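# Hang the spanner on the peg of outline 19

## Task

Put the spanner's ring over the peg at the top of the tool board's longest spanner outline (the one labelled 19), so that the spanner hangs there from that peg.

## Robot and tools

Robot: two arms, left_arm and right_arm. left_arm carries a left hand and right_arm a right hand, mirror images of each other. Each hand has four fingers and a thumb driven by six motors. Bases in the scene frame: left_arm near (-0.056, +0.299, +0.045) m, right_arm near (+0.033, -0.245, +0.030) m.

Scene frame: origin at table-top height, halfway between the nominal bases; +x outward over the table, +y toward left_arm, +z up. Reported end_effector_position (m) and end_effector_quat_wxyz are in this frame. They can be off by a few cm, more at long reach.

Hand point: a point fixed to the palm, 0.05 m in front of it and 0.15 m from the wrist face along the fingers. Its +z runs along the straight fingers and +y out of the palm. On the right hand +x runs across the palm away from the thumb; on the left hand +x points toward the thumb. Straight fingertips reach 0.06 to 0.07 m past the point, with their centre lines 0.06 m behind it (-y). A wrist bracket on the little-finger side can strike things.

The 28-number row, used by every moving tool. Values lie in [-1, 1]. Left arm first: dx, dy, dz, rx, ry, rz, then little, ring, middle, index, thumb_bend, thumb_turn, force_limit, speed. The right arm follows with the same fourteen. All 28 are needed even if only one arm moves.
- Pose part: an offset, not a pose. It is measured from that arm's current Hand target, along the Hand target's own axes. Scale: 1.0 = 0.6 m for dx, dy, dz; 1.0 = 180 degrees for the rotation vector rx, ry, rz. Sending all six as 0 re-commands the current Hand target. Repeating a nonzero offset moves the arm further.
- Finger numbers: +1 open/straight, -1 curled. For thumb_bend, -1 is fully bent. For thumb_turn, +1 is beside the palm and -1 is in front of it, opposite the fingers. With the thumb turned in, the hand can grasp things about 0.035 to 0.065 m thick, or a handle down to about 0.025 m.
- force_limit: -1 gives roughly 0 N and +1 gives 10 N at the fingertip (15 N for the two thumb motors). A closing motor halts at this load.
- speed: rises from almost zero at -1 to full at +0.48 and stays full above that. Use -0.94 or lower for a gentle close.
- Hand numbers never mean 'unchanged'. To keep a hand as it is, resend that hand's last eight numbers. If none have been sent yet in the scene, send hand_measured plus hand_force_limit and hand_speed. A motor only starts when its target changes by at least 0.002. To squeeze harder, raise force_limit and send a target more closed than hand_measured. To loosen, send one more open.

Tools:
- execute_actions(actions, cameras): actions is a list of actions. Each action is up to 15 rows, one per 1/30 s step, and a short table repeats its last row. Every row's offset counts from the Hand target at that action's start. Cameras are returned only when actions is empty or when cameras names them.
- move(target, speed, blend, blocking, cameras): drives the hand points in straight lines toward one row or a list of up to 15 rows. Every row is an offset from the same starting Hand targets, not from the previous row. speed is in m/s (0.002 to 4.3, default 0.25; turning rate up to twice that in rad/s), given once or per target. blend, in m, rounds corners in a list; 0 means stop at each target. The whole move is capped at 10 s. Hand numbers of later targets are sent on arrival. With blocking=false the call returns after about 0.5 s and the move keeps running. Moves do not avoid obstacles or the other arm. Steer around an arm's own base rather than past it.
- wait(seconds 0 to 10, cameras): lets time pass, holding the last commands.
- stop(cameras): brakes a running move.
- zoom_image(camera, region [x0, y0, x1, y1] in pixels, at most 504 by 504): enlarges part of the newest image. Cameras: cam_head_left, cam_head_right, cam_high, cam_left_wrist, cam_right_wrist, all 896x504.
- show_instructions(): displays the reference images.
- finished_scene(scene): closes the current scene, given by its number, and cannot be undone. Call it only once the spanner hangs by itself.

Results: each arm's Hand target, end_effector_position and quat, joint positions, velocities and torques. Hand lists follow the motor order: hand_measured, hand_stopped_by (moving, target, force, stalled, fault) and hand_load_n (positive means pushed open). A dropped grip shows as the load falling to about 0. A move adds a 'move:' line giving the ending (done, off_target, moving, held, fault) and any limits (paced = pose clipped; held = steps withheld). MOTOR HOT appears at 85 °C. At 100 °C that arm collapses for 30 to 60 s or more.

Behaviour: each step, the commanded orientation is clipped to within 40 degrees of the measured one. Arms often settle 1 to 3 cm short of the command, usually low, and this is not a sign of contact. Resend zeros, or send the remaining gap, to close in. A blocked arm keeps pushing until you command it back past its hand point. Turns can shift the hand point considerably.

Avoid: dropping the spanner or releasing it while it moves, fast swings, hitting the board or the table, and hard presses. Never let the two hands touch or grip each other. Anything left off the table fails the scene. Loose items may get occasional small pushes. Don't hold loads or stretch arms longer than needed, since that heats the motors.

Each tool is called after "Emit:" as name(argument=value, ...), one argument or row to a line, values as JSON.

Reference images:

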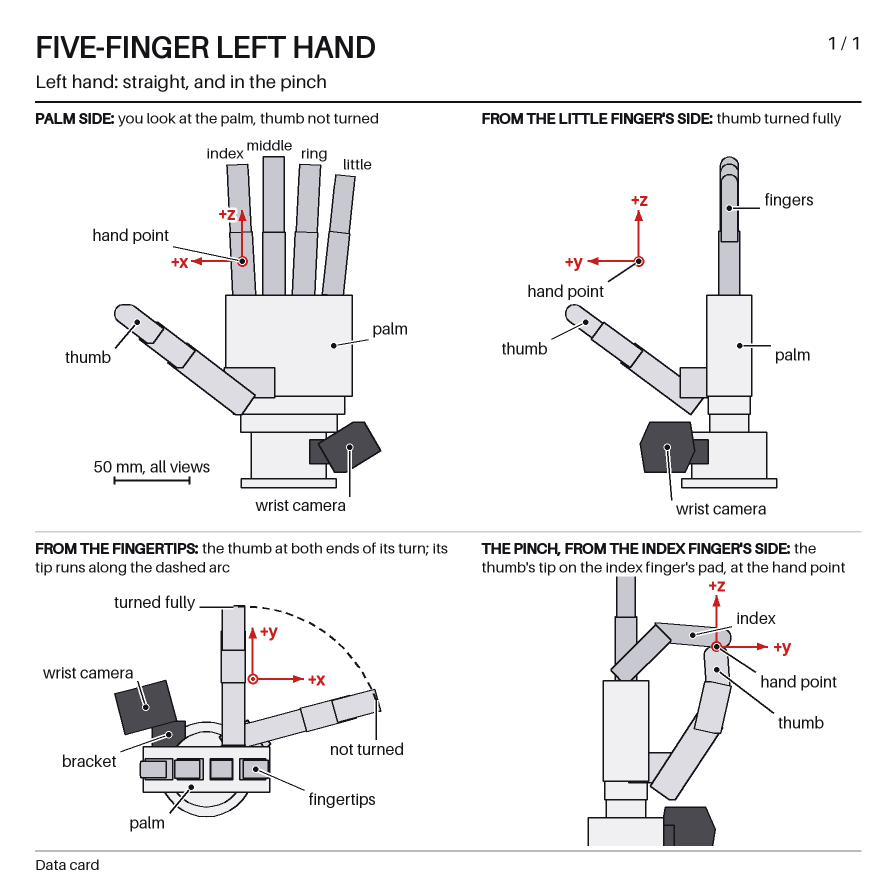

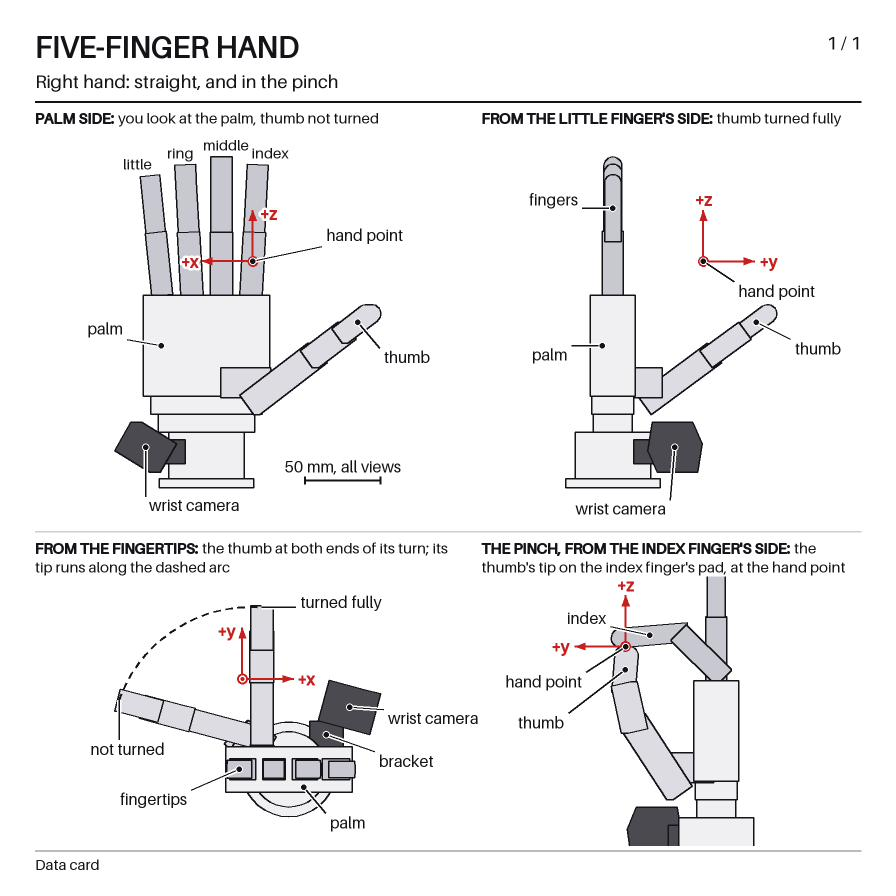

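## Session

Emit:
execute_actions(
  actions=[],
)

Scene clock: 0.00 s.
left_arm: end_effector_position=(+0.3450, -0.1978, +0.3324) hand_measured=(+1.000, +1.000, +1.000, +1.000, +1.000, +1.000) hand_load_n=(+0.0, +0.0, +0.0, +0.0, +0.0, +0.5) hand_stopped_by=(target, target, target, target, target, target) hand_force_limit=0.00 hand_speed=-0.80 end_effector_quat_wxyz=(+0.572, +0.495, +0.405, -0.514) | right_arm: end_effector_position=(+0.2502, -0.5586, +0.2065) hand_measured=(+1.000, +1.000, +1.000, +1.000, +1.000, +1.000) hand_load_n=(+0.0, +0.0, +0.0, +0.0, +0.0, +0.0) hand_stopped_by=(target, target, target, target, target, target) hand_force_limit=0.00 hand_speed=-0.80 end_effector_quat_wxyz=(+0.257, -0.254, +0.918, -0.165)
Joint positions: left_arm=[-0.724 1.604 0.873 1.022 0.883 1.495] | right_arm=[-1.293 1.244 0.997 -0.935 -0.499 -0.133]
Joint velocities: within noise
Joint torques (N m): no reading
Heat: left arm: hottest waist 33 °C; right arm: hottest wrist yaw 33 °C.
Hand target: left_arm +0.3484, -0.2007, +0.3447; +0.580, +0.495, +0.395, -0.512 | right_arm +0.2529, -0.5668, +0.2178; +0.258, -0.257, +0.914, -0.180

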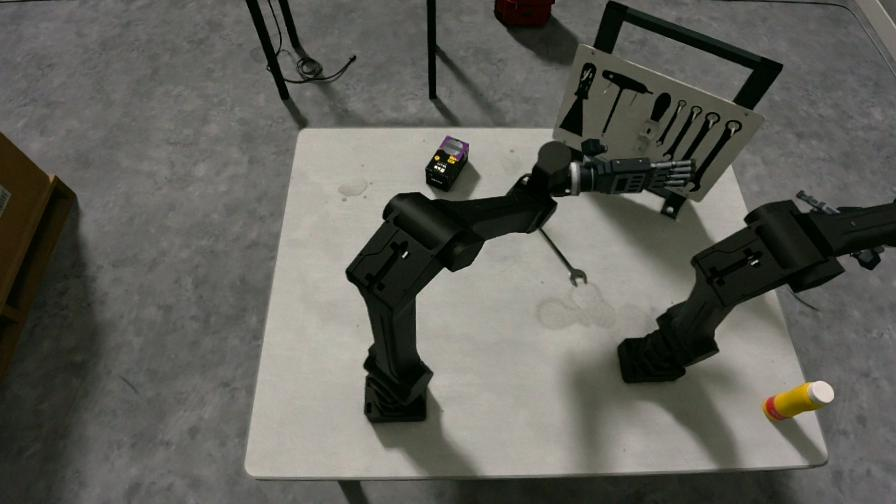

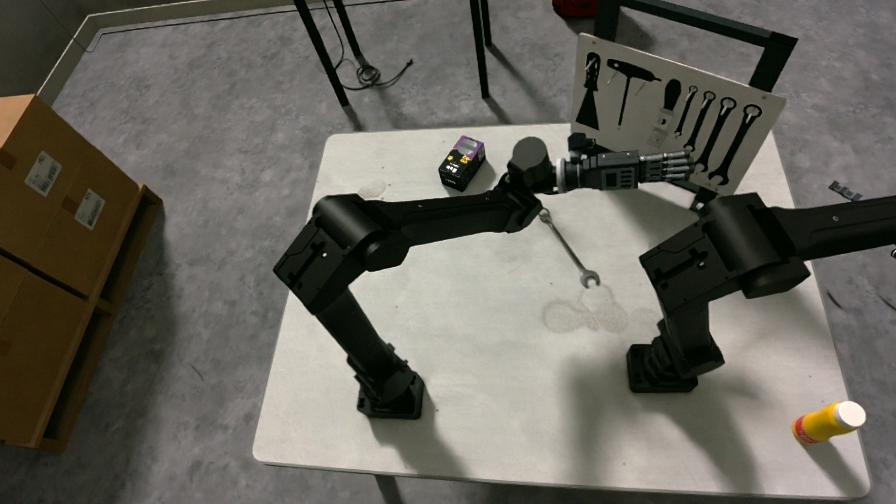

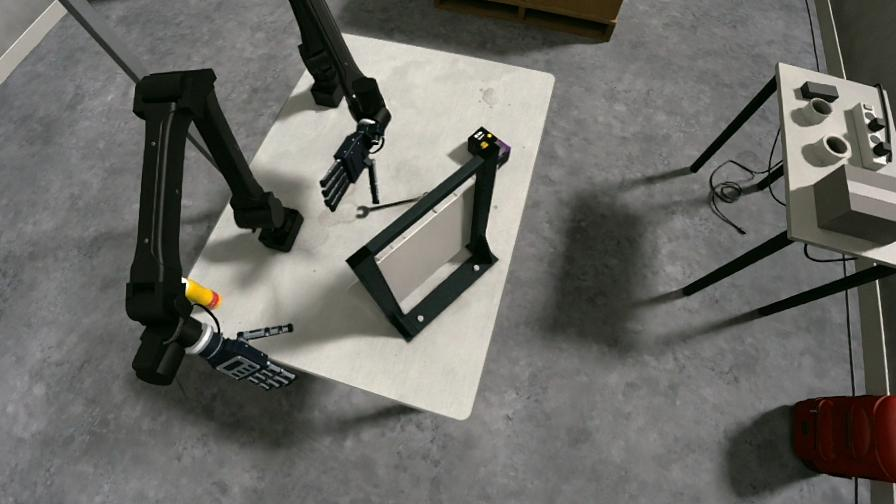

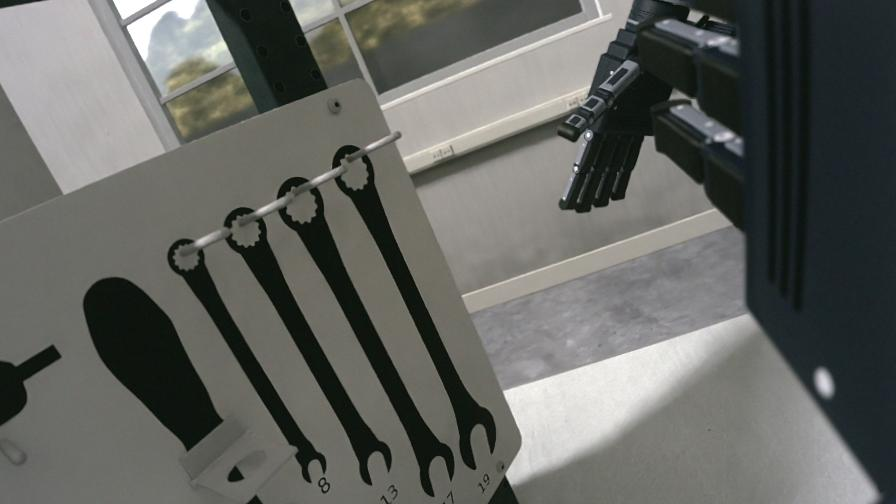

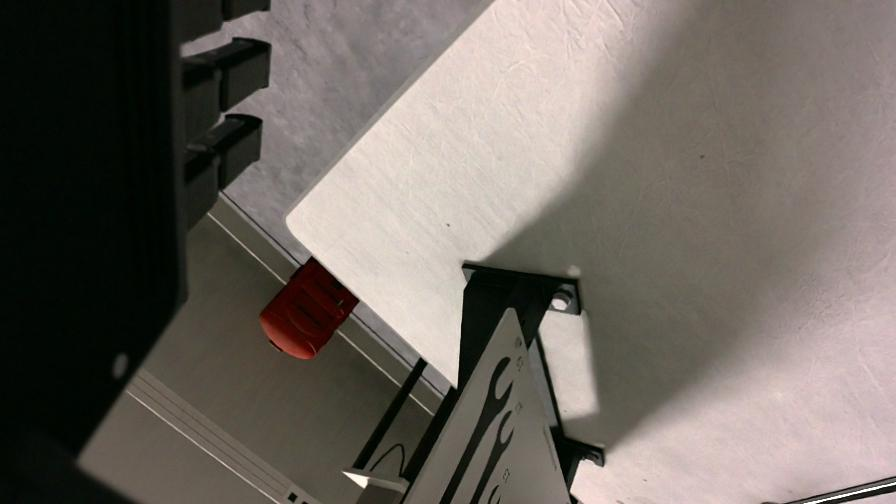

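Emit:
zoom_image(
  camera="cam_head_right",
  region=[480, 160, 680, 340],
)

Emit:
zoom_image(
  camera="cam_head_right",
  region=[560, 20, 820, 230],
)

Emit:
zoom_image(
  camera="cam_left_wrist",
  region=[0, 60, 504, 504],
)

Emit:
zoom_image(
  camera="cam_high",
  region=[320, 120, 520, 350],
)

Scaled by 2.520 from the camera's 896x504 image, which has a finer 1280x720 frame.

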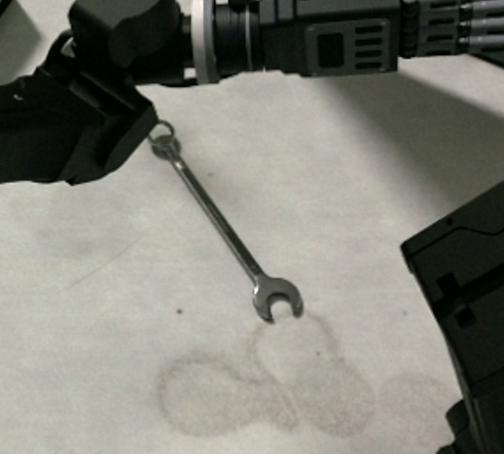

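Scaled by 1.938 from the camera's 896x504 image, which has a finer 1280x720 frame.

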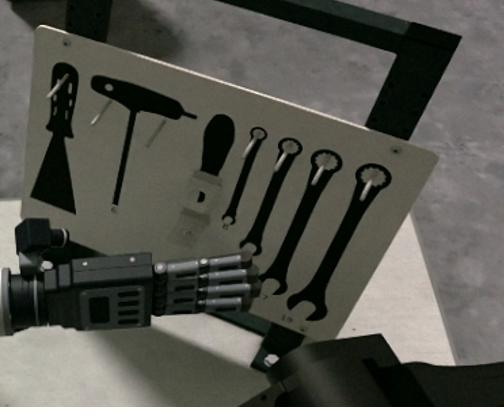

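Scaled by 1.000.

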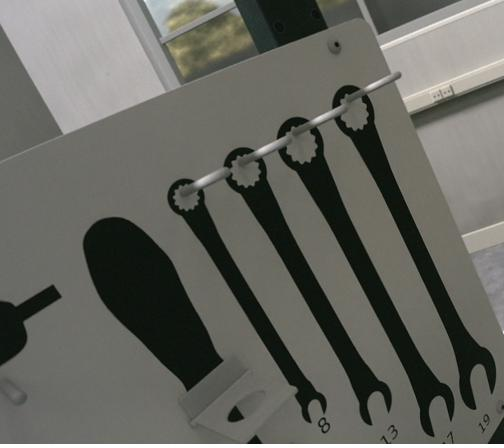

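Scaled by 2.191 from the camera's 896x504 image, which has a finer 1280x720 frame.

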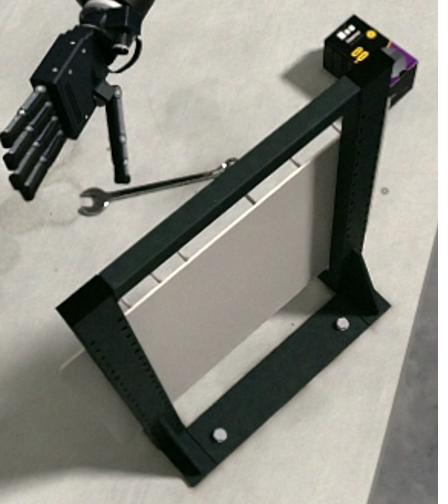

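Emit:
zoom_image(
  camera="cam_head_left",
  region=[560, 30, 780, 230],
)

Emit:
zoom_image(
  camera="cam_head_right",
  region=[670, 70, 800, 200],
)

Emit:
zoom_image(
  camera="cam_head_left",
  region=[660, 80, 780, 200],
)

Emit:
zoom_image(
  camera="cam_left_wrist",
  region=[300, 90, 520, 310],
)

Scaled by 2.291 from the camera's 896x504 image, which has a finer 1280x720 frame.

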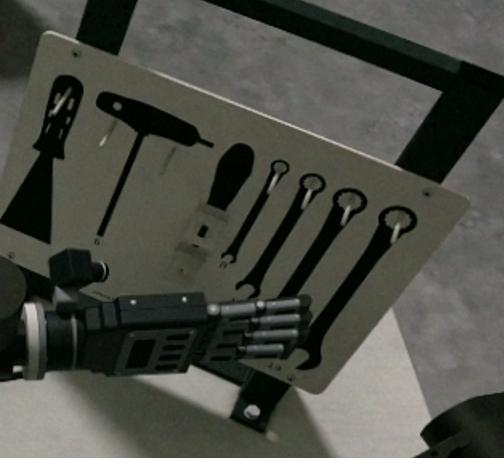

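Scaled by 3.877 from the camera's 896x504 image, which has a finer 1280x720 frame.

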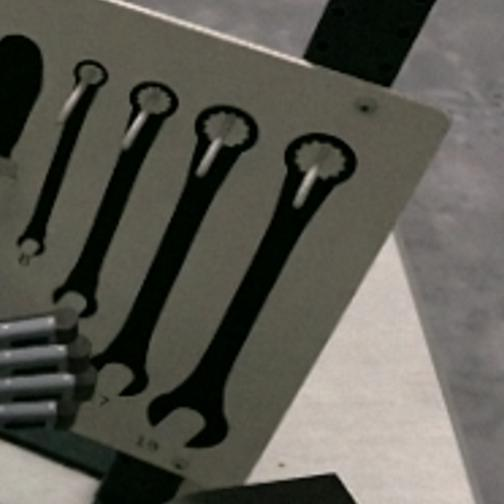

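Scaled by 4.200 from the camera's 896x504 image, which has a finer 1280x720 frame.

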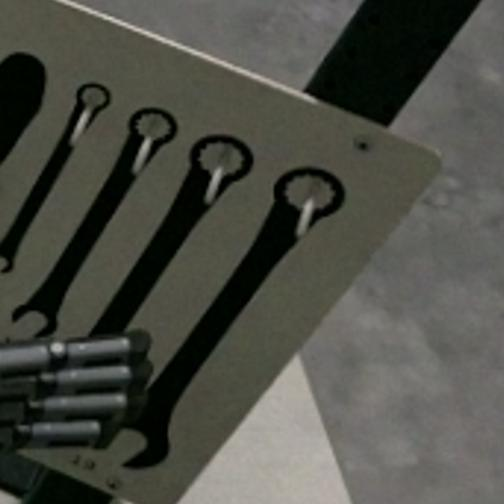

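Scaled by 2.291 from the camera's 896x504 image, which has a finer 1280x720 frame.

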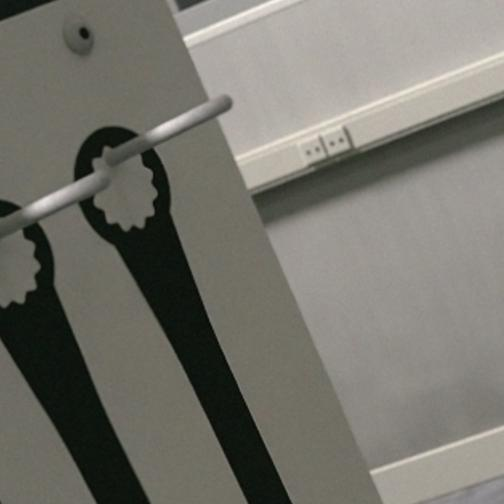

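Emit:
move(
  target=[0.273,-0.147,-0.265,-0.317,0.043,-0.540,1,1,0.1,0.1,0.3,-1,0,0,0,0,0,0,0,0,1,1,1,1,1,1,0,-0.8],
  speed=0.25,
  cameras=["all"],
)

Scene clock: 104.40 s.
left_arm: end_effector_position=(+0.2870, -0.0728, +0.1338) hand_measured=(+1.000, +1.000, +0.100, +0.100, +0.300, -1.000) hand_load_n=(+0.0, +0.0, +0.0, +0.0, +0.0, +0.0) hand_stopped_by=(target, target, target, target, target, target) hand_force_limit=0.00 hand_speed=0.00 end_effector_quat_wxyz=(+0.139, -0.220, +0.824, -0.503) | right_arm: end_effector_position=(+0.2502, -0.5586, +0.2065) hand_measured=(+1.000, +1.000, +1.000, +1.000, +1.000, +1.000) hand_load_n=(+0.0, +0.0, +0.0, +0.0, +0.0, +0.0) hand_stopped_by=(target, target, target, target, target, target) hand_force_limit=0.00 hand_speed=-0.80 end_effector_quat_wxyz=(+0.257, -0.254, +0.918, -0.165)
Joint positions: left_arm=[-0.674 1.389 0.683 0.202 0.334 0.189] | right_arm=[-1.293 1.244 0.997 -0.935 -0.499 -0.133]
Joint torques (N m): left_arm=[0.5 -9.7 9.87 0.66 0.23 0.01] | right_arm=[-1.49 -9.7 8.72 0.7 -0.37 -0.09]
Heat: left arm: hottest shoulder 34 °C; right arm: hottest elbow 31 °C.
Hand target: left_arm +0.2957, -0.0772, +0.1401; +0.138, -0.225, +0.822, -0.505 | right_arm +0.2529, -0.5668, +0.2178; +0.258, -0.257, +0.914, -0.180
Off the commanded pose: left_arm 0.012 m, 1 deg | right_arm 0.014 m, 2 deg.
move: off_target (left_arm, right_arm)
camera_calibration:
cam_left_wrist: T_world_to_cam=[[-0.00127618, -0.5579, 0.829907, -0.144255], [-0.998813, 0.0411221, 0.0261081, 0.288634], [-0.0486932, -0.828889, -0.55729, 0.13754], [0, 0, 0, 1]] pos_world=[0.294804, 0.0216565, 0.188833]

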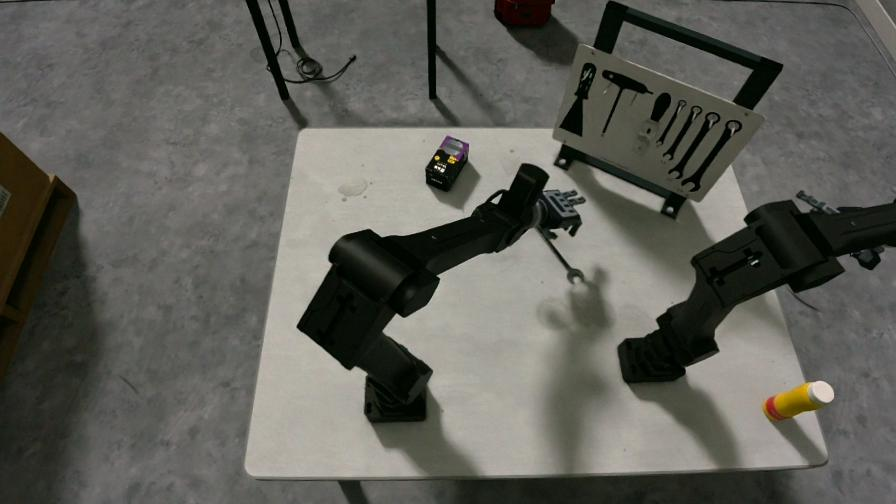

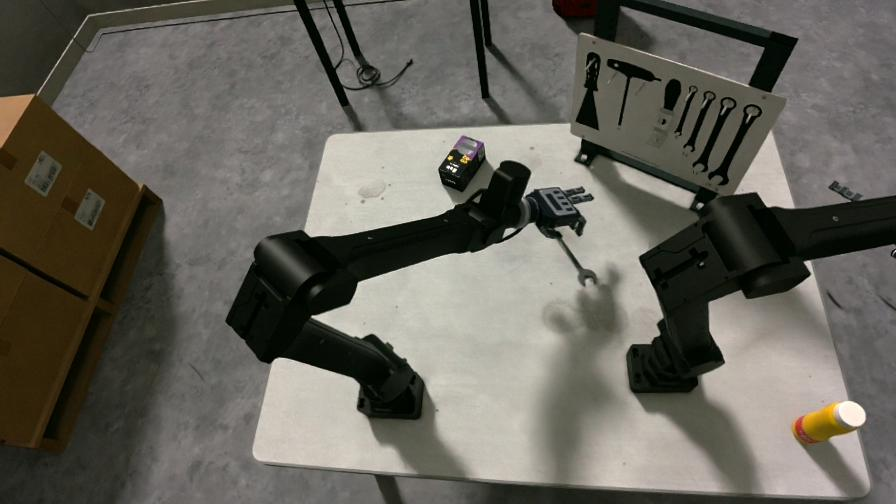

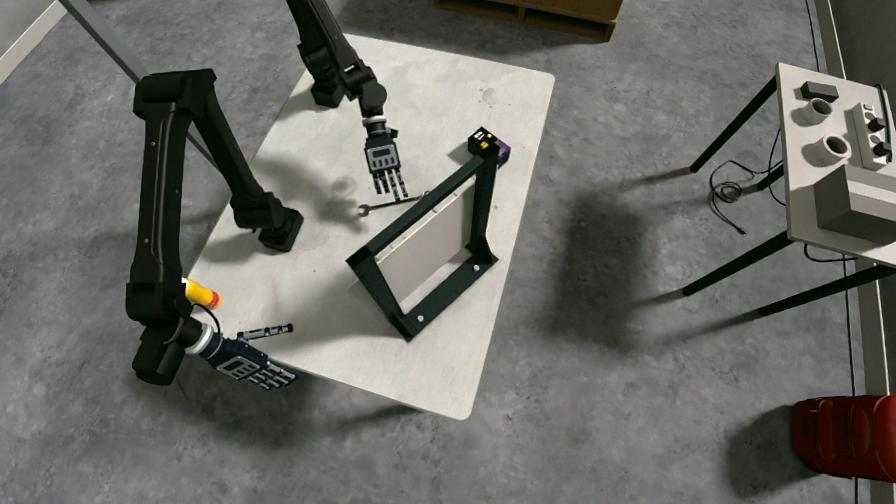

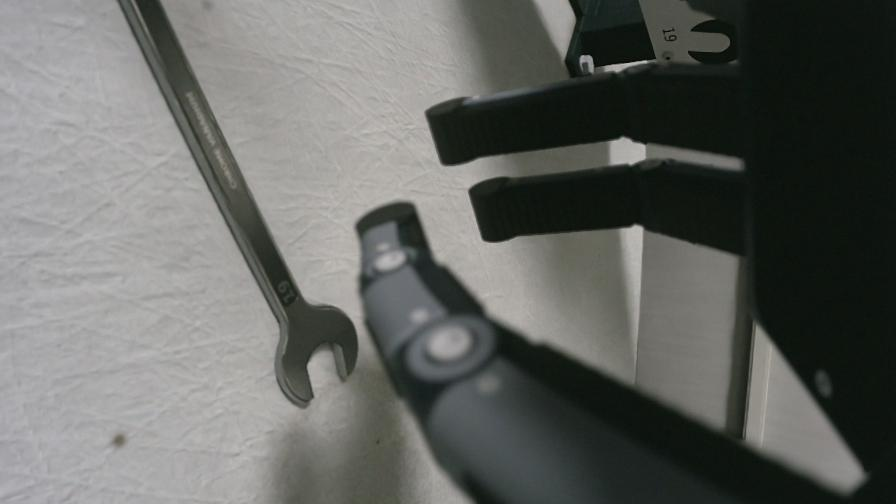

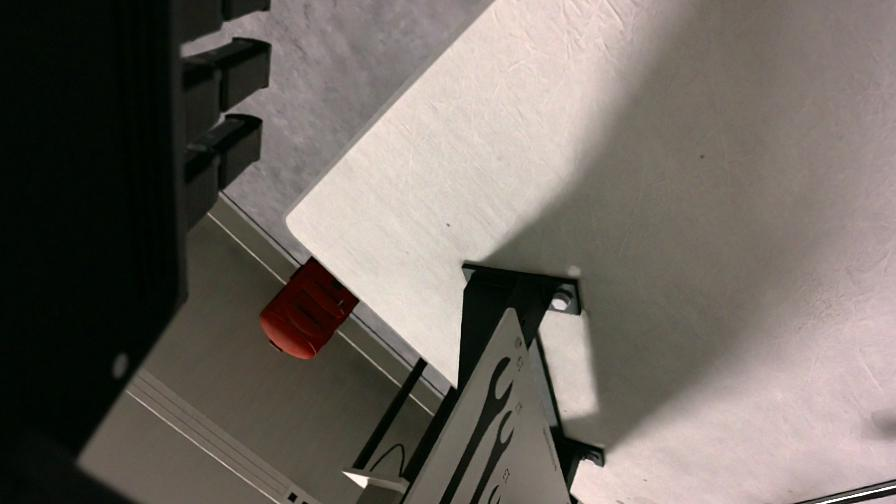

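Emit:
zoom_image(
  camera="cam_left_wrist",
  region=[80, 0, 500, 420],
)

Emit:
zoom_image(
  camera="cam_head_left",
  region=[500, 150, 640, 320],
)

Emit:
zoom_image(
  camera="cam_head_right",
  region=[500, 150, 640, 320],
)

Emit:
zoom_image(
  camera="cam_high",
  region=[330, 90, 470, 230],
)

Scaled by 1.200 from the camera's 896x504 image, which has a finer 1280x720 frame.

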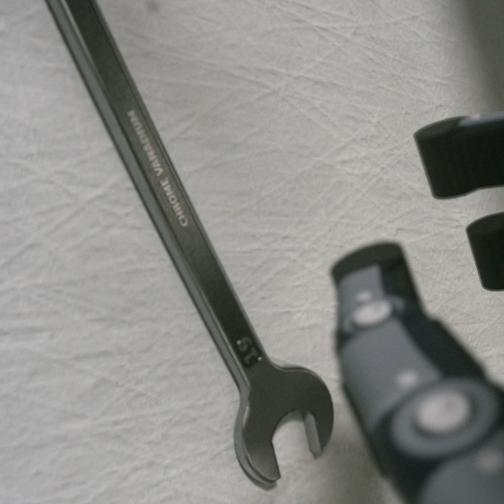

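Scaled by 2.965 from the camera's 896x504 image, which has a finer 1280x720 frame.

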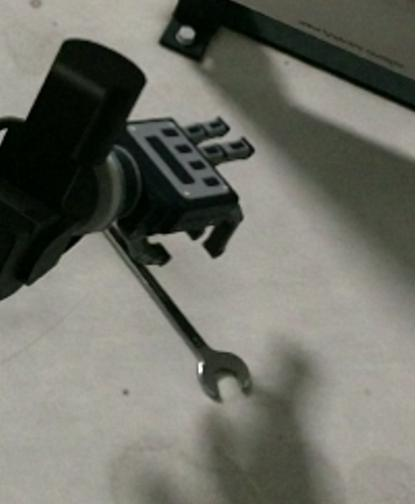

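Scaled by 2.965 from the camera's 896x504 image, which has a finer 1280x720 frame.

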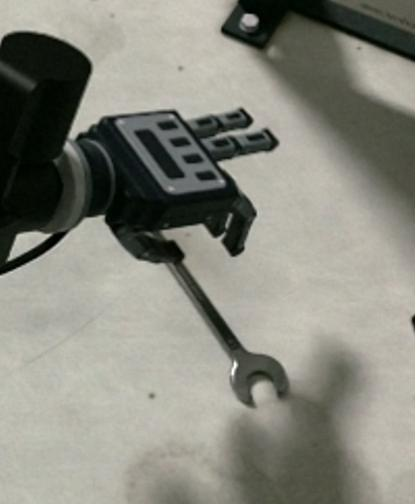

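Scaled by 3.600 from the camera's 896x504 image, which has a finer 1280x720 frame.

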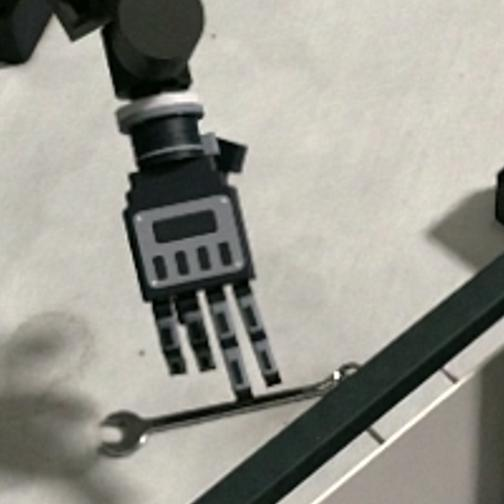

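Emit:
move(
  target=[0.0025,0.081,0.113,0,0,0,1,1,0.1,0.1,0.3,-1,0,0,0,0,0,0,0,0,1,1,1,1,1,1,0,-0.8],
  speed=0.15,
  cameras=["cam_left_wrist","cam_head_left","cam_high"],
)

Emit:
zoom_image(
  camera="cam_left_wrist",
  region=[80, 0, 580, 500],
)

Emit:
zoom_image(
  camera="cam_high",
  region=[340, 120, 460, 230],
)

Scene clock: 130.73 s.
left_arm: end_effector_position=(+0.2976, -0.0928, +0.0502) hand_measured=(+1.000, +1.000, +0.100, +0.100, +0.300, -1.000) hand_load_n=(+0.0, -0.5, +0.0, +0.0, +0.0, +0.0) hand_stopped_by=(target, target, target, target, target, target) hand_force_limit=0.00 hand_speed=0.00 end_effector_quat_wxyz=(+0.128, -0.231, +0.834, -0.485) | right_arm: end_effector_position=(+0.2502, -0.5586, +0.2065) hand_measured=(+1.000, +1.000, +1.000, +1.000, +1.000, +1.000) hand_load_n=(+0.0, +0.0, +0.0, +0.0, -0.5, +0.0) hand_stopped_by=(target, target, target, target, target, target) hand_force_limit=0.00 hand_speed=-0.80 end_effector_quat_wxyz=(+0.257, -0.254, +0.918, -0.165)
Joint positions: left_arm=[-0.7 1.644 0.695 0.4 0.306 0.17] | right_arm=[-1.293 1.244 0.997 -0.935 -0.499 -0.133]
Joint torques (N m): left_arm=[-0.56 -12.34 9.35 2.07 0.09 0.01] | right_arm=[-1.79 -9.64 8.68 0.72 -0.36 -0.09]
Heat: left arm: hottest elbow 35 °C; right arm: hottest elbow 32 °C.
Hand target: left_arm +0.3141, -0.1110, +0.0661; +0.139, -0.225, +0.822, -0.504 | right_arm +0.2529, -0.5668, +0.2178; +0.258, -0.257, +0.914, -0.180
Off the commanded pose: left_arm 0.029 m, 3 deg | right_arm 0.014 m, 2 deg.
move: off_target (left_arm, right_arm)
camera_calibration:
cam_left_wrist: T_world_to_cam=[[0.0364183, -0.582922, 0.811711, -0.0987223], [-0.997235, 0.0314486, 0.0673265, 0.298766], [-0.0647733, -0.811919, -0.580165, 0.0824446], [0, 0, 0, 1]] pos_world=[0.306876, -0.0000049088, 0.107851]
Images, in order (width x height): cam_head_left 896x504, cam_high 896x504, cam_left_wrist 896x504.

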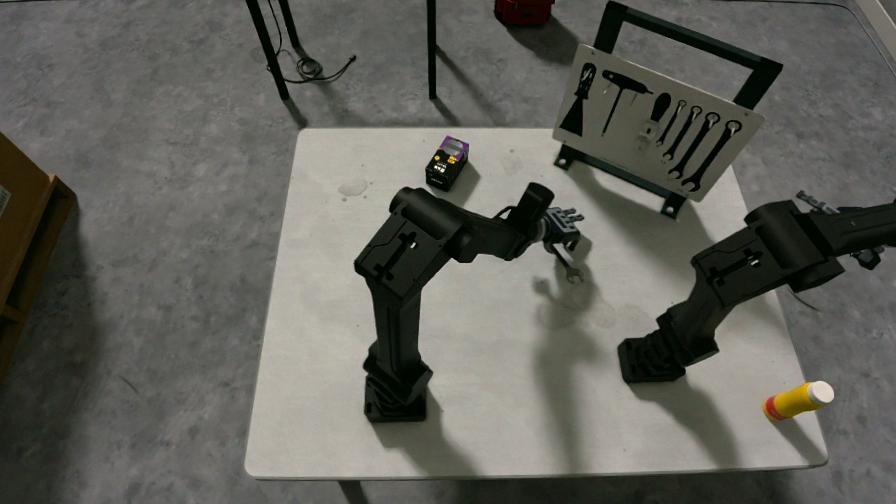

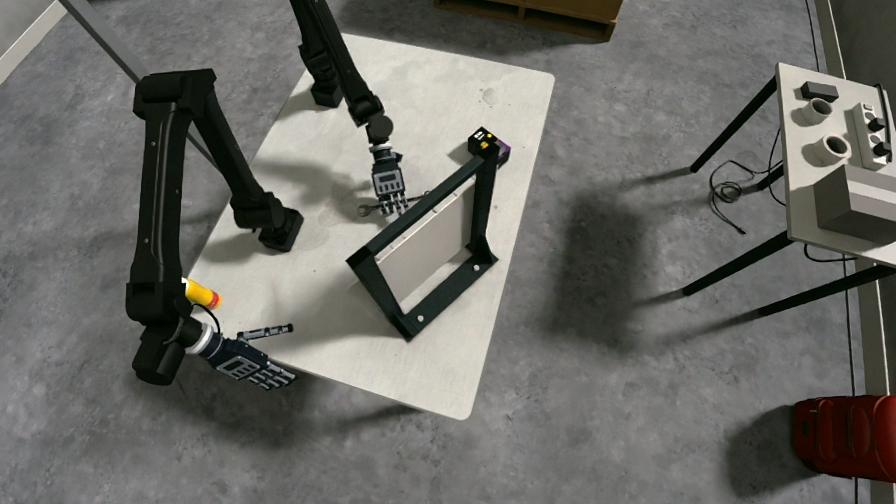

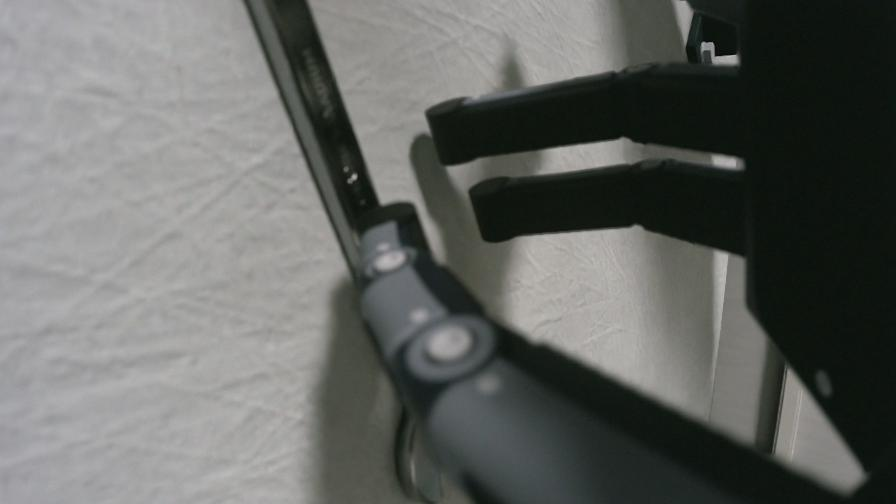

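Scaled by 1.008 from the camera's 896x504 image, which has a finer 1280x720 frame.

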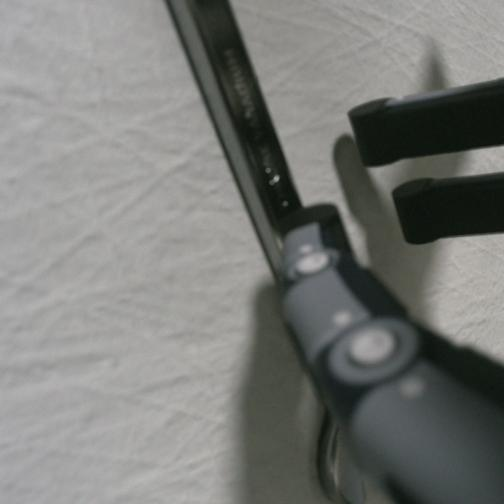

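Scaled by 4.200 from the camera's 896x504 image, which has a finer 1280x720 frame.

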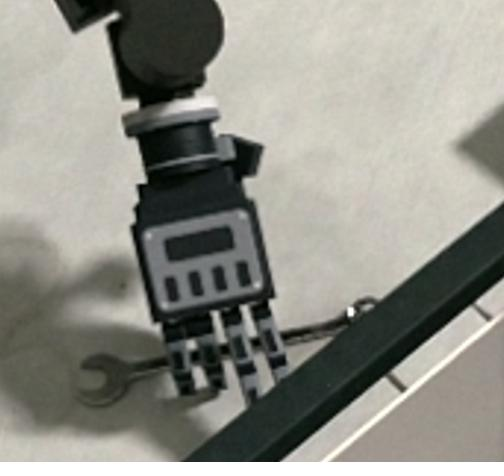

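Emit:
move(
  target=[0.0007,0.026,0.048,0,0,0,1,1,0.1,0.1,0.3,-1,0,0,0,0,0,0,0,0,1,1,1,1,1,1,0,-0.8],
  speed=0.1,
  cameras=["cam_left_wrist","cam_head_right"],
)

Emit:
zoom_image(
  camera="cam_head_right",
  region=[520, 180, 620, 300],
)

Scene clock: 142.37 s.
left_arm: end_effector_position=(+0.3155, -0.1141, +0.0425) hand_measured=(+1.000, +1.000, +0.100, +0.100, +0.300, -1.000) hand_load_n=(+0.0, +0.0, -1.5, +0.0, +0.0, +0.0) hand_stopped_by=(target, target, target, target, target, target) hand_force_limit=0.00 hand_speed=0.00 end_effector_quat_wxyz=(+0.139, -0.226, +0.824, -0.500) | right_arm: end_effector_position=(+0.2502, -0.5586, +0.2065) hand_measured=(+1.000, +1.000, +1.000, +1.000, +1.000, +1.000) hand_load_n=(+0.0, +0.0, +0.0, +0.0, +0.0, +0.0) hand_stopped_by=(target, target, target, target, target, target) hand_force_limit=0.00 hand_speed=-0.80 end_effector_quat_wxyz=(+0.257, -0.254, +0.918, -0.165)
Joint positions: left_arm=[-0.712 1.724 0.743 0.478 0.294 0.161] | right_arm=[-1.293 1.244 0.997 -0.935 -0.499 -0.133]
Joint torques (N m): left_arm=[-0.85 -10.99 8.5 1.81 0.03 0] | right_arm=[-1.73 -9.76 8.73 0.73 -0.36 -0.09]
Heat: left arm: hottest elbow 36 °C; right arm: hottest elbow 32 °C.
Hand target: left_arm +0.3234, -0.1273, +0.0393; +0.139, -0.225, +0.822, -0.505 | right_arm +0.2529, -0.5668, +0.2178; +0.258, -0.257, +0.914, -0.180
Off the commanded pose: left_arm 0.016 m, 1 deg | right_arm 0.014 m, 2 deg.
move: off_target (left_arm, right_arm)
camera_calibration:
cam_left_wrist: T_world_to_cam=[[0.0116511, -0.559891, 0.828484, -0.0957189], [-0.998941, 0.0303688, 0.0345716, 0.319596], [-0.0445164, -0.828009, -0.558944, 0.0527283], [0, 0, 0, 1]] pos_world=[0.32272, -0.0196384, 0.0977248]
Images, in order (width x height): cam_head_right 896x504, cam_left_wrist 896x504.

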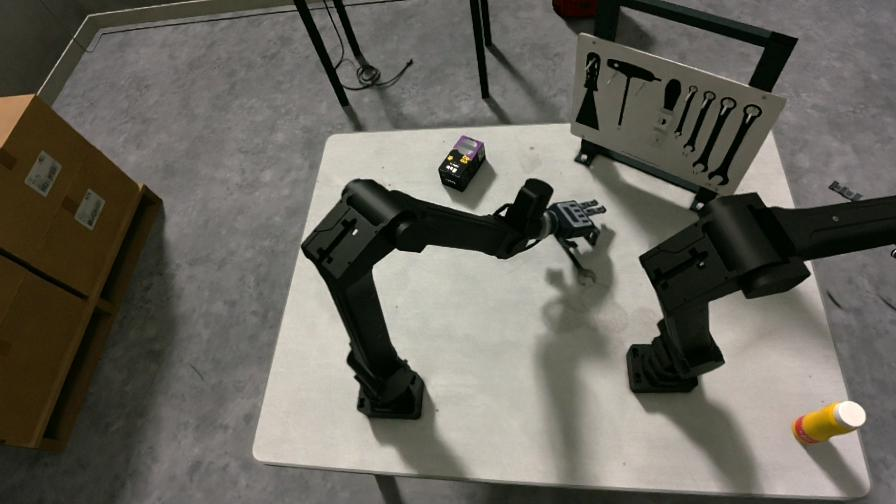

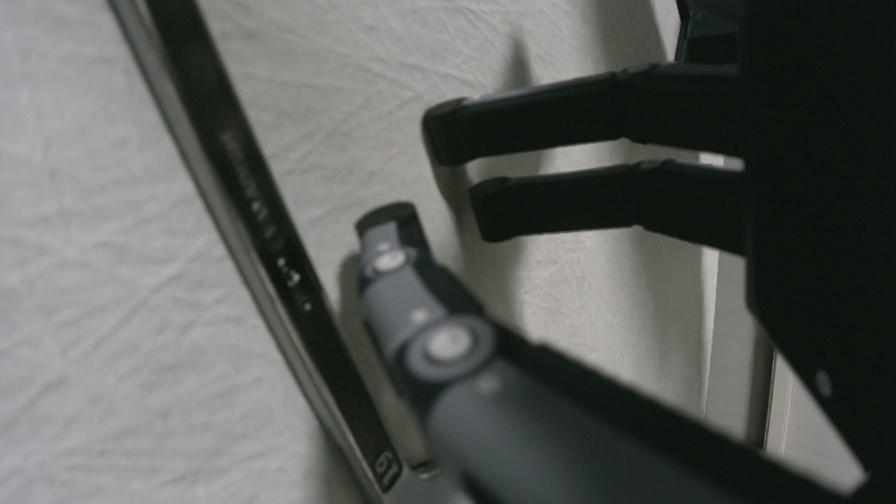

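Scaled by 4.200 from the camera's 896x504 image, which has a finer 1280x720 frame.

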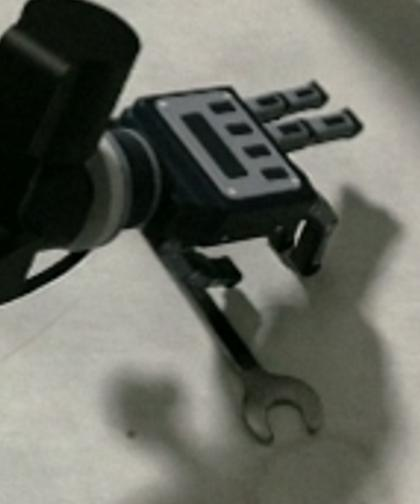

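Emit:
wait(
  seconds=0.2,
  cameras=["cam_left_wrist"],
)

Emit:
zoom_image(
  camera="cam_left_wrist",
  region=[80, 0, 480, 400],
)

Scene clock: 148.53 s.
left_arm: end_effector_position=(+0.3155, -0.1141, +0.0425) hand_measured=(+1.000, +1.000, +0.100, +0.100, +0.300, -1.000) hand_load_n=(+0.0, +0.0, -1.5, +0.0, +0.0, +0.0) hand_stopped_by=(target, target, target, target, target, target) hand_force_limit=0.00 hand_speed=0.00 end_effector_quat_wxyz=(+0.139, -0.226, +0.824, -0.500) | right_arm: end_effector_position=(+0.2502, -0.5586, +0.2065) hand_measured=(+1.000, +1.000, +1.000, +1.000, +1.000, +1.000) hand_load_n=(+0.0, +0.0, +0.0, +0.0, +0.0, +0.0) hand_stopped_by=(target, target, target, target, target, target) hand_force_limit=0.00 hand_speed=-0.80 end_effector_quat_wxyz=(+0.257, -0.254, +0.918, -0.165)
Joint positions: left_arm=[-0.712 1.724 0.743 0.478 0.294 0.161] | right_arm=[-1.293 1.244 0.997 -0.935 -0.499 -0.133]
Joint torques (N m): left_arm=[-0.85 -10.99 8.5 1.81 0.02 0.03] | right_arm=[-1.44 -9.76 8.75 0.7 -0.37 -0.08]
Heat: left arm: hottest elbow 36 °C; right arm: hottest elbow 32 °C.
Hand target: left_arm +0.3234, -0.1273, +0.0393; +0.138, -0.225, +0.822, -0.505 | right_arm +0.2529, -0.5668, +0.2178; +0.258, -0.257, +0.914, -0.180
Off the commanded pose: left_arm 0.016 m, 1 deg | right_arm 0.014 m, 2 deg.
wait: 0.20 s; at rest from the start
camera_calibration:
cam_left_wrist: T_world_to_cam=[[0.0119656, -0.559717, 0.828598, -0.0958285], [-0.998937, 0.0302019, 0.0348267, 0.319567], [-0.0445183, -0.828133, -0.55876, 0.0527086], [0, 0, 0, 1]] pos_world=[0.322721, -0.0196386, 0.0977253]
Images, in order (width x height): cam_left_wrist 896x504.

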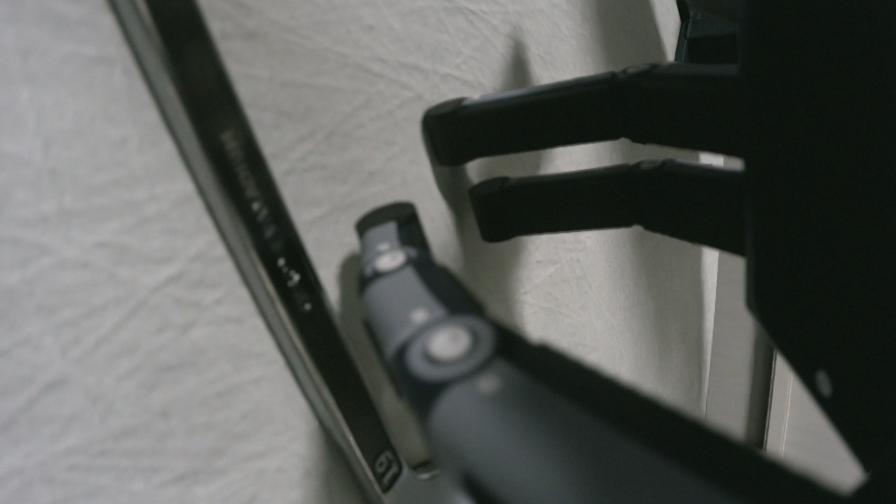

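Scaled by 1.260 from the camera's 896x504 image, which has a finer 1280x720 frame.

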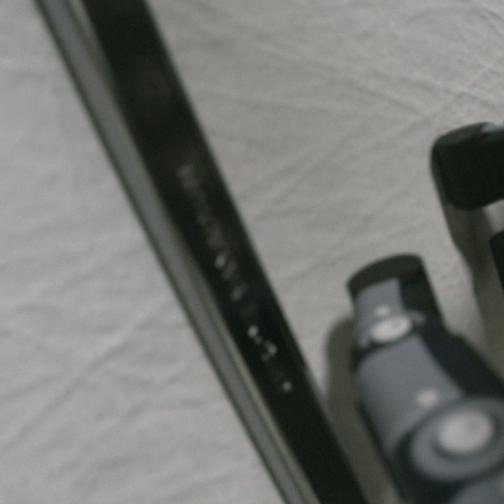

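Emit:
move(
  target=[0.0087,0.037,-0.0453,0,0,0,1,1,0.1,0.1,0.3,-1,0,0,0,0,0,0,0,0,1,1,1,1,1,1,0,-0.8],
  speed=0.1,
  cameras=["cam_left_wrist","cam_head_right"],
)

Emit:
zoom_image(
  camera="cam_left_wrist",
  region=[100, 0, 600, 500],
)

Emit:
zoom_image(
  camera="cam_head_right",
  region=[520, 180, 620, 300],
)

Scene clock: 160.67 s.
left_arm: end_effector_position=(+0.3087, -0.1098, +0.0405) hand_measured=(+1.000, +1.000, +0.100, +0.100, +0.300, -1.000) hand_load_n=(-0.5, +0.0, +1.5, +0.0, +0.0, +0.0) hand_stopped_by=(target, target, target, target, target, target) hand_force_limit=0.00 hand_speed=0.00 end_effector_quat_wxyz=(+0.144, -0.220, +0.818, -0.512) | right_arm: end_effector_position=(+0.2502, -0.5586, +0.2065) hand_measured=(+1.000, +1.000, +1.000, +1.000, +1.000, +1.000) hand_load_n=(+0.0, +0.0, +0.0, +0.0, -0.5, +0.0) hand_stopped_by=(target, target, target, target, target, target) hand_force_limit=0.00 hand_speed=-0.80 end_effector_quat_wxyz=(+0.257, -0.254, +0.918, -0.165)
Joint positions: left_arm=[-0.712 1.724 0.702 0.55 0.3 0.161] | right_arm=[-1.293 1.244 0.997 -0.935 -0.499 -0.133]
Joint torques (N m): left_arm=[0.44 -13.98 3.74 1.31 0.25 0.1] | right_arm=[-1.38 -9.99 8.7 0.75 -0.36 -0.08]
Heat: left arm: hottest elbow 37 °C; right arm: hottest elbow 32 °C.
Hand target: left_arm +0.3013, -0.1004, +0.0318; +0.139, -0.225, +0.822, -0.505 | right_arm +0.2529, -0.5668, +0.2178; +0.258, -0.257, +0.914, -0.180
Off the commanded pose: left_arm 0.015 m, 1 deg | right_arm 0.014 m, 2 deg.
move: off_target (left_arm, right_arm)
camera_calibration:
cam_left_wrist: T_world_to_cam=[[-0.00958141, -0.54093, 0.841013, -0.0834329], [-0.999278, 0.0361094, 0.0118407, 0.314407], [-0.0367735, -0.840292, -0.540885, 0.0503621], [0, 0, 0, 1]] pos_world=[0.315233, -0.0141656, 0.0936855]
Images, in order (width x height): cam_head_right 896x504, cam_left_wrist 896x504.

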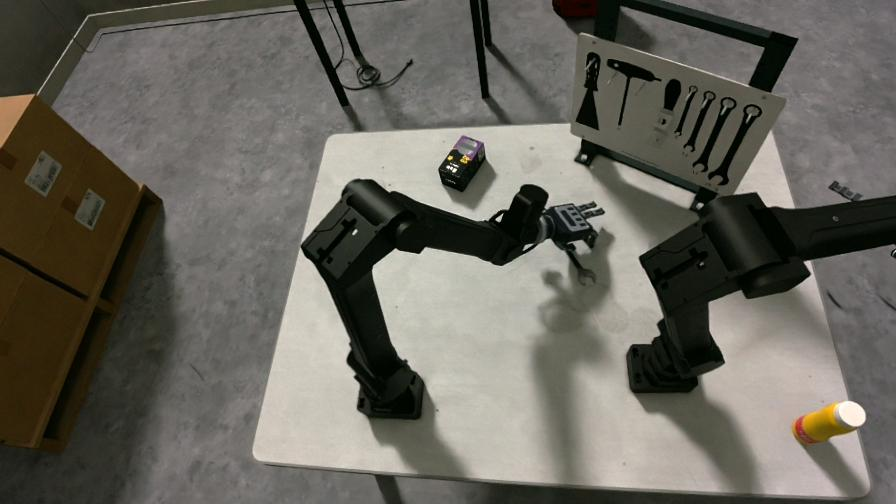

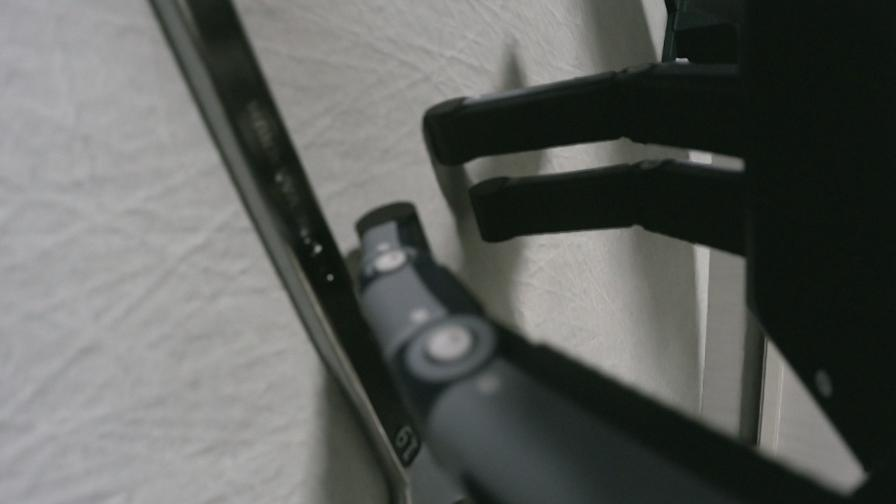

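Scaled by 1.008 from the camera's 896x504 image, which has a finer 1280x720 frame.

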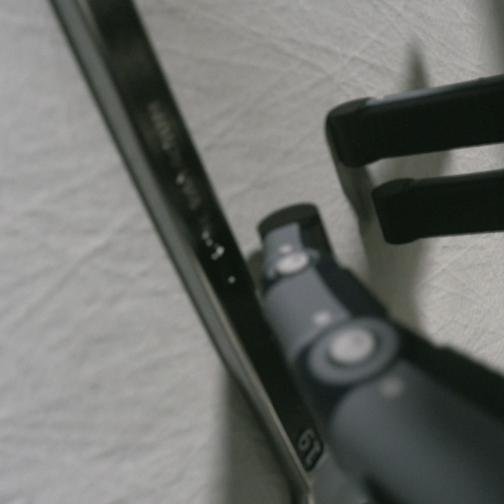

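Scaled by 4.200 from the camera's 896x504 image, which has a finer 1280x720 frame.

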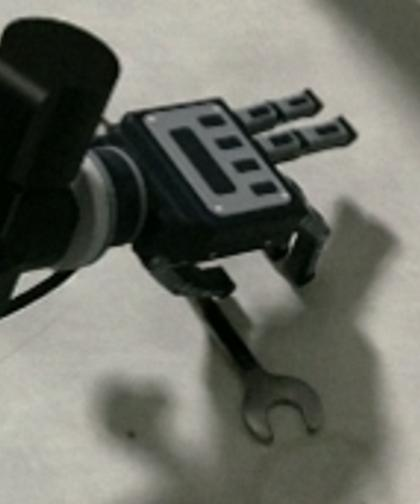

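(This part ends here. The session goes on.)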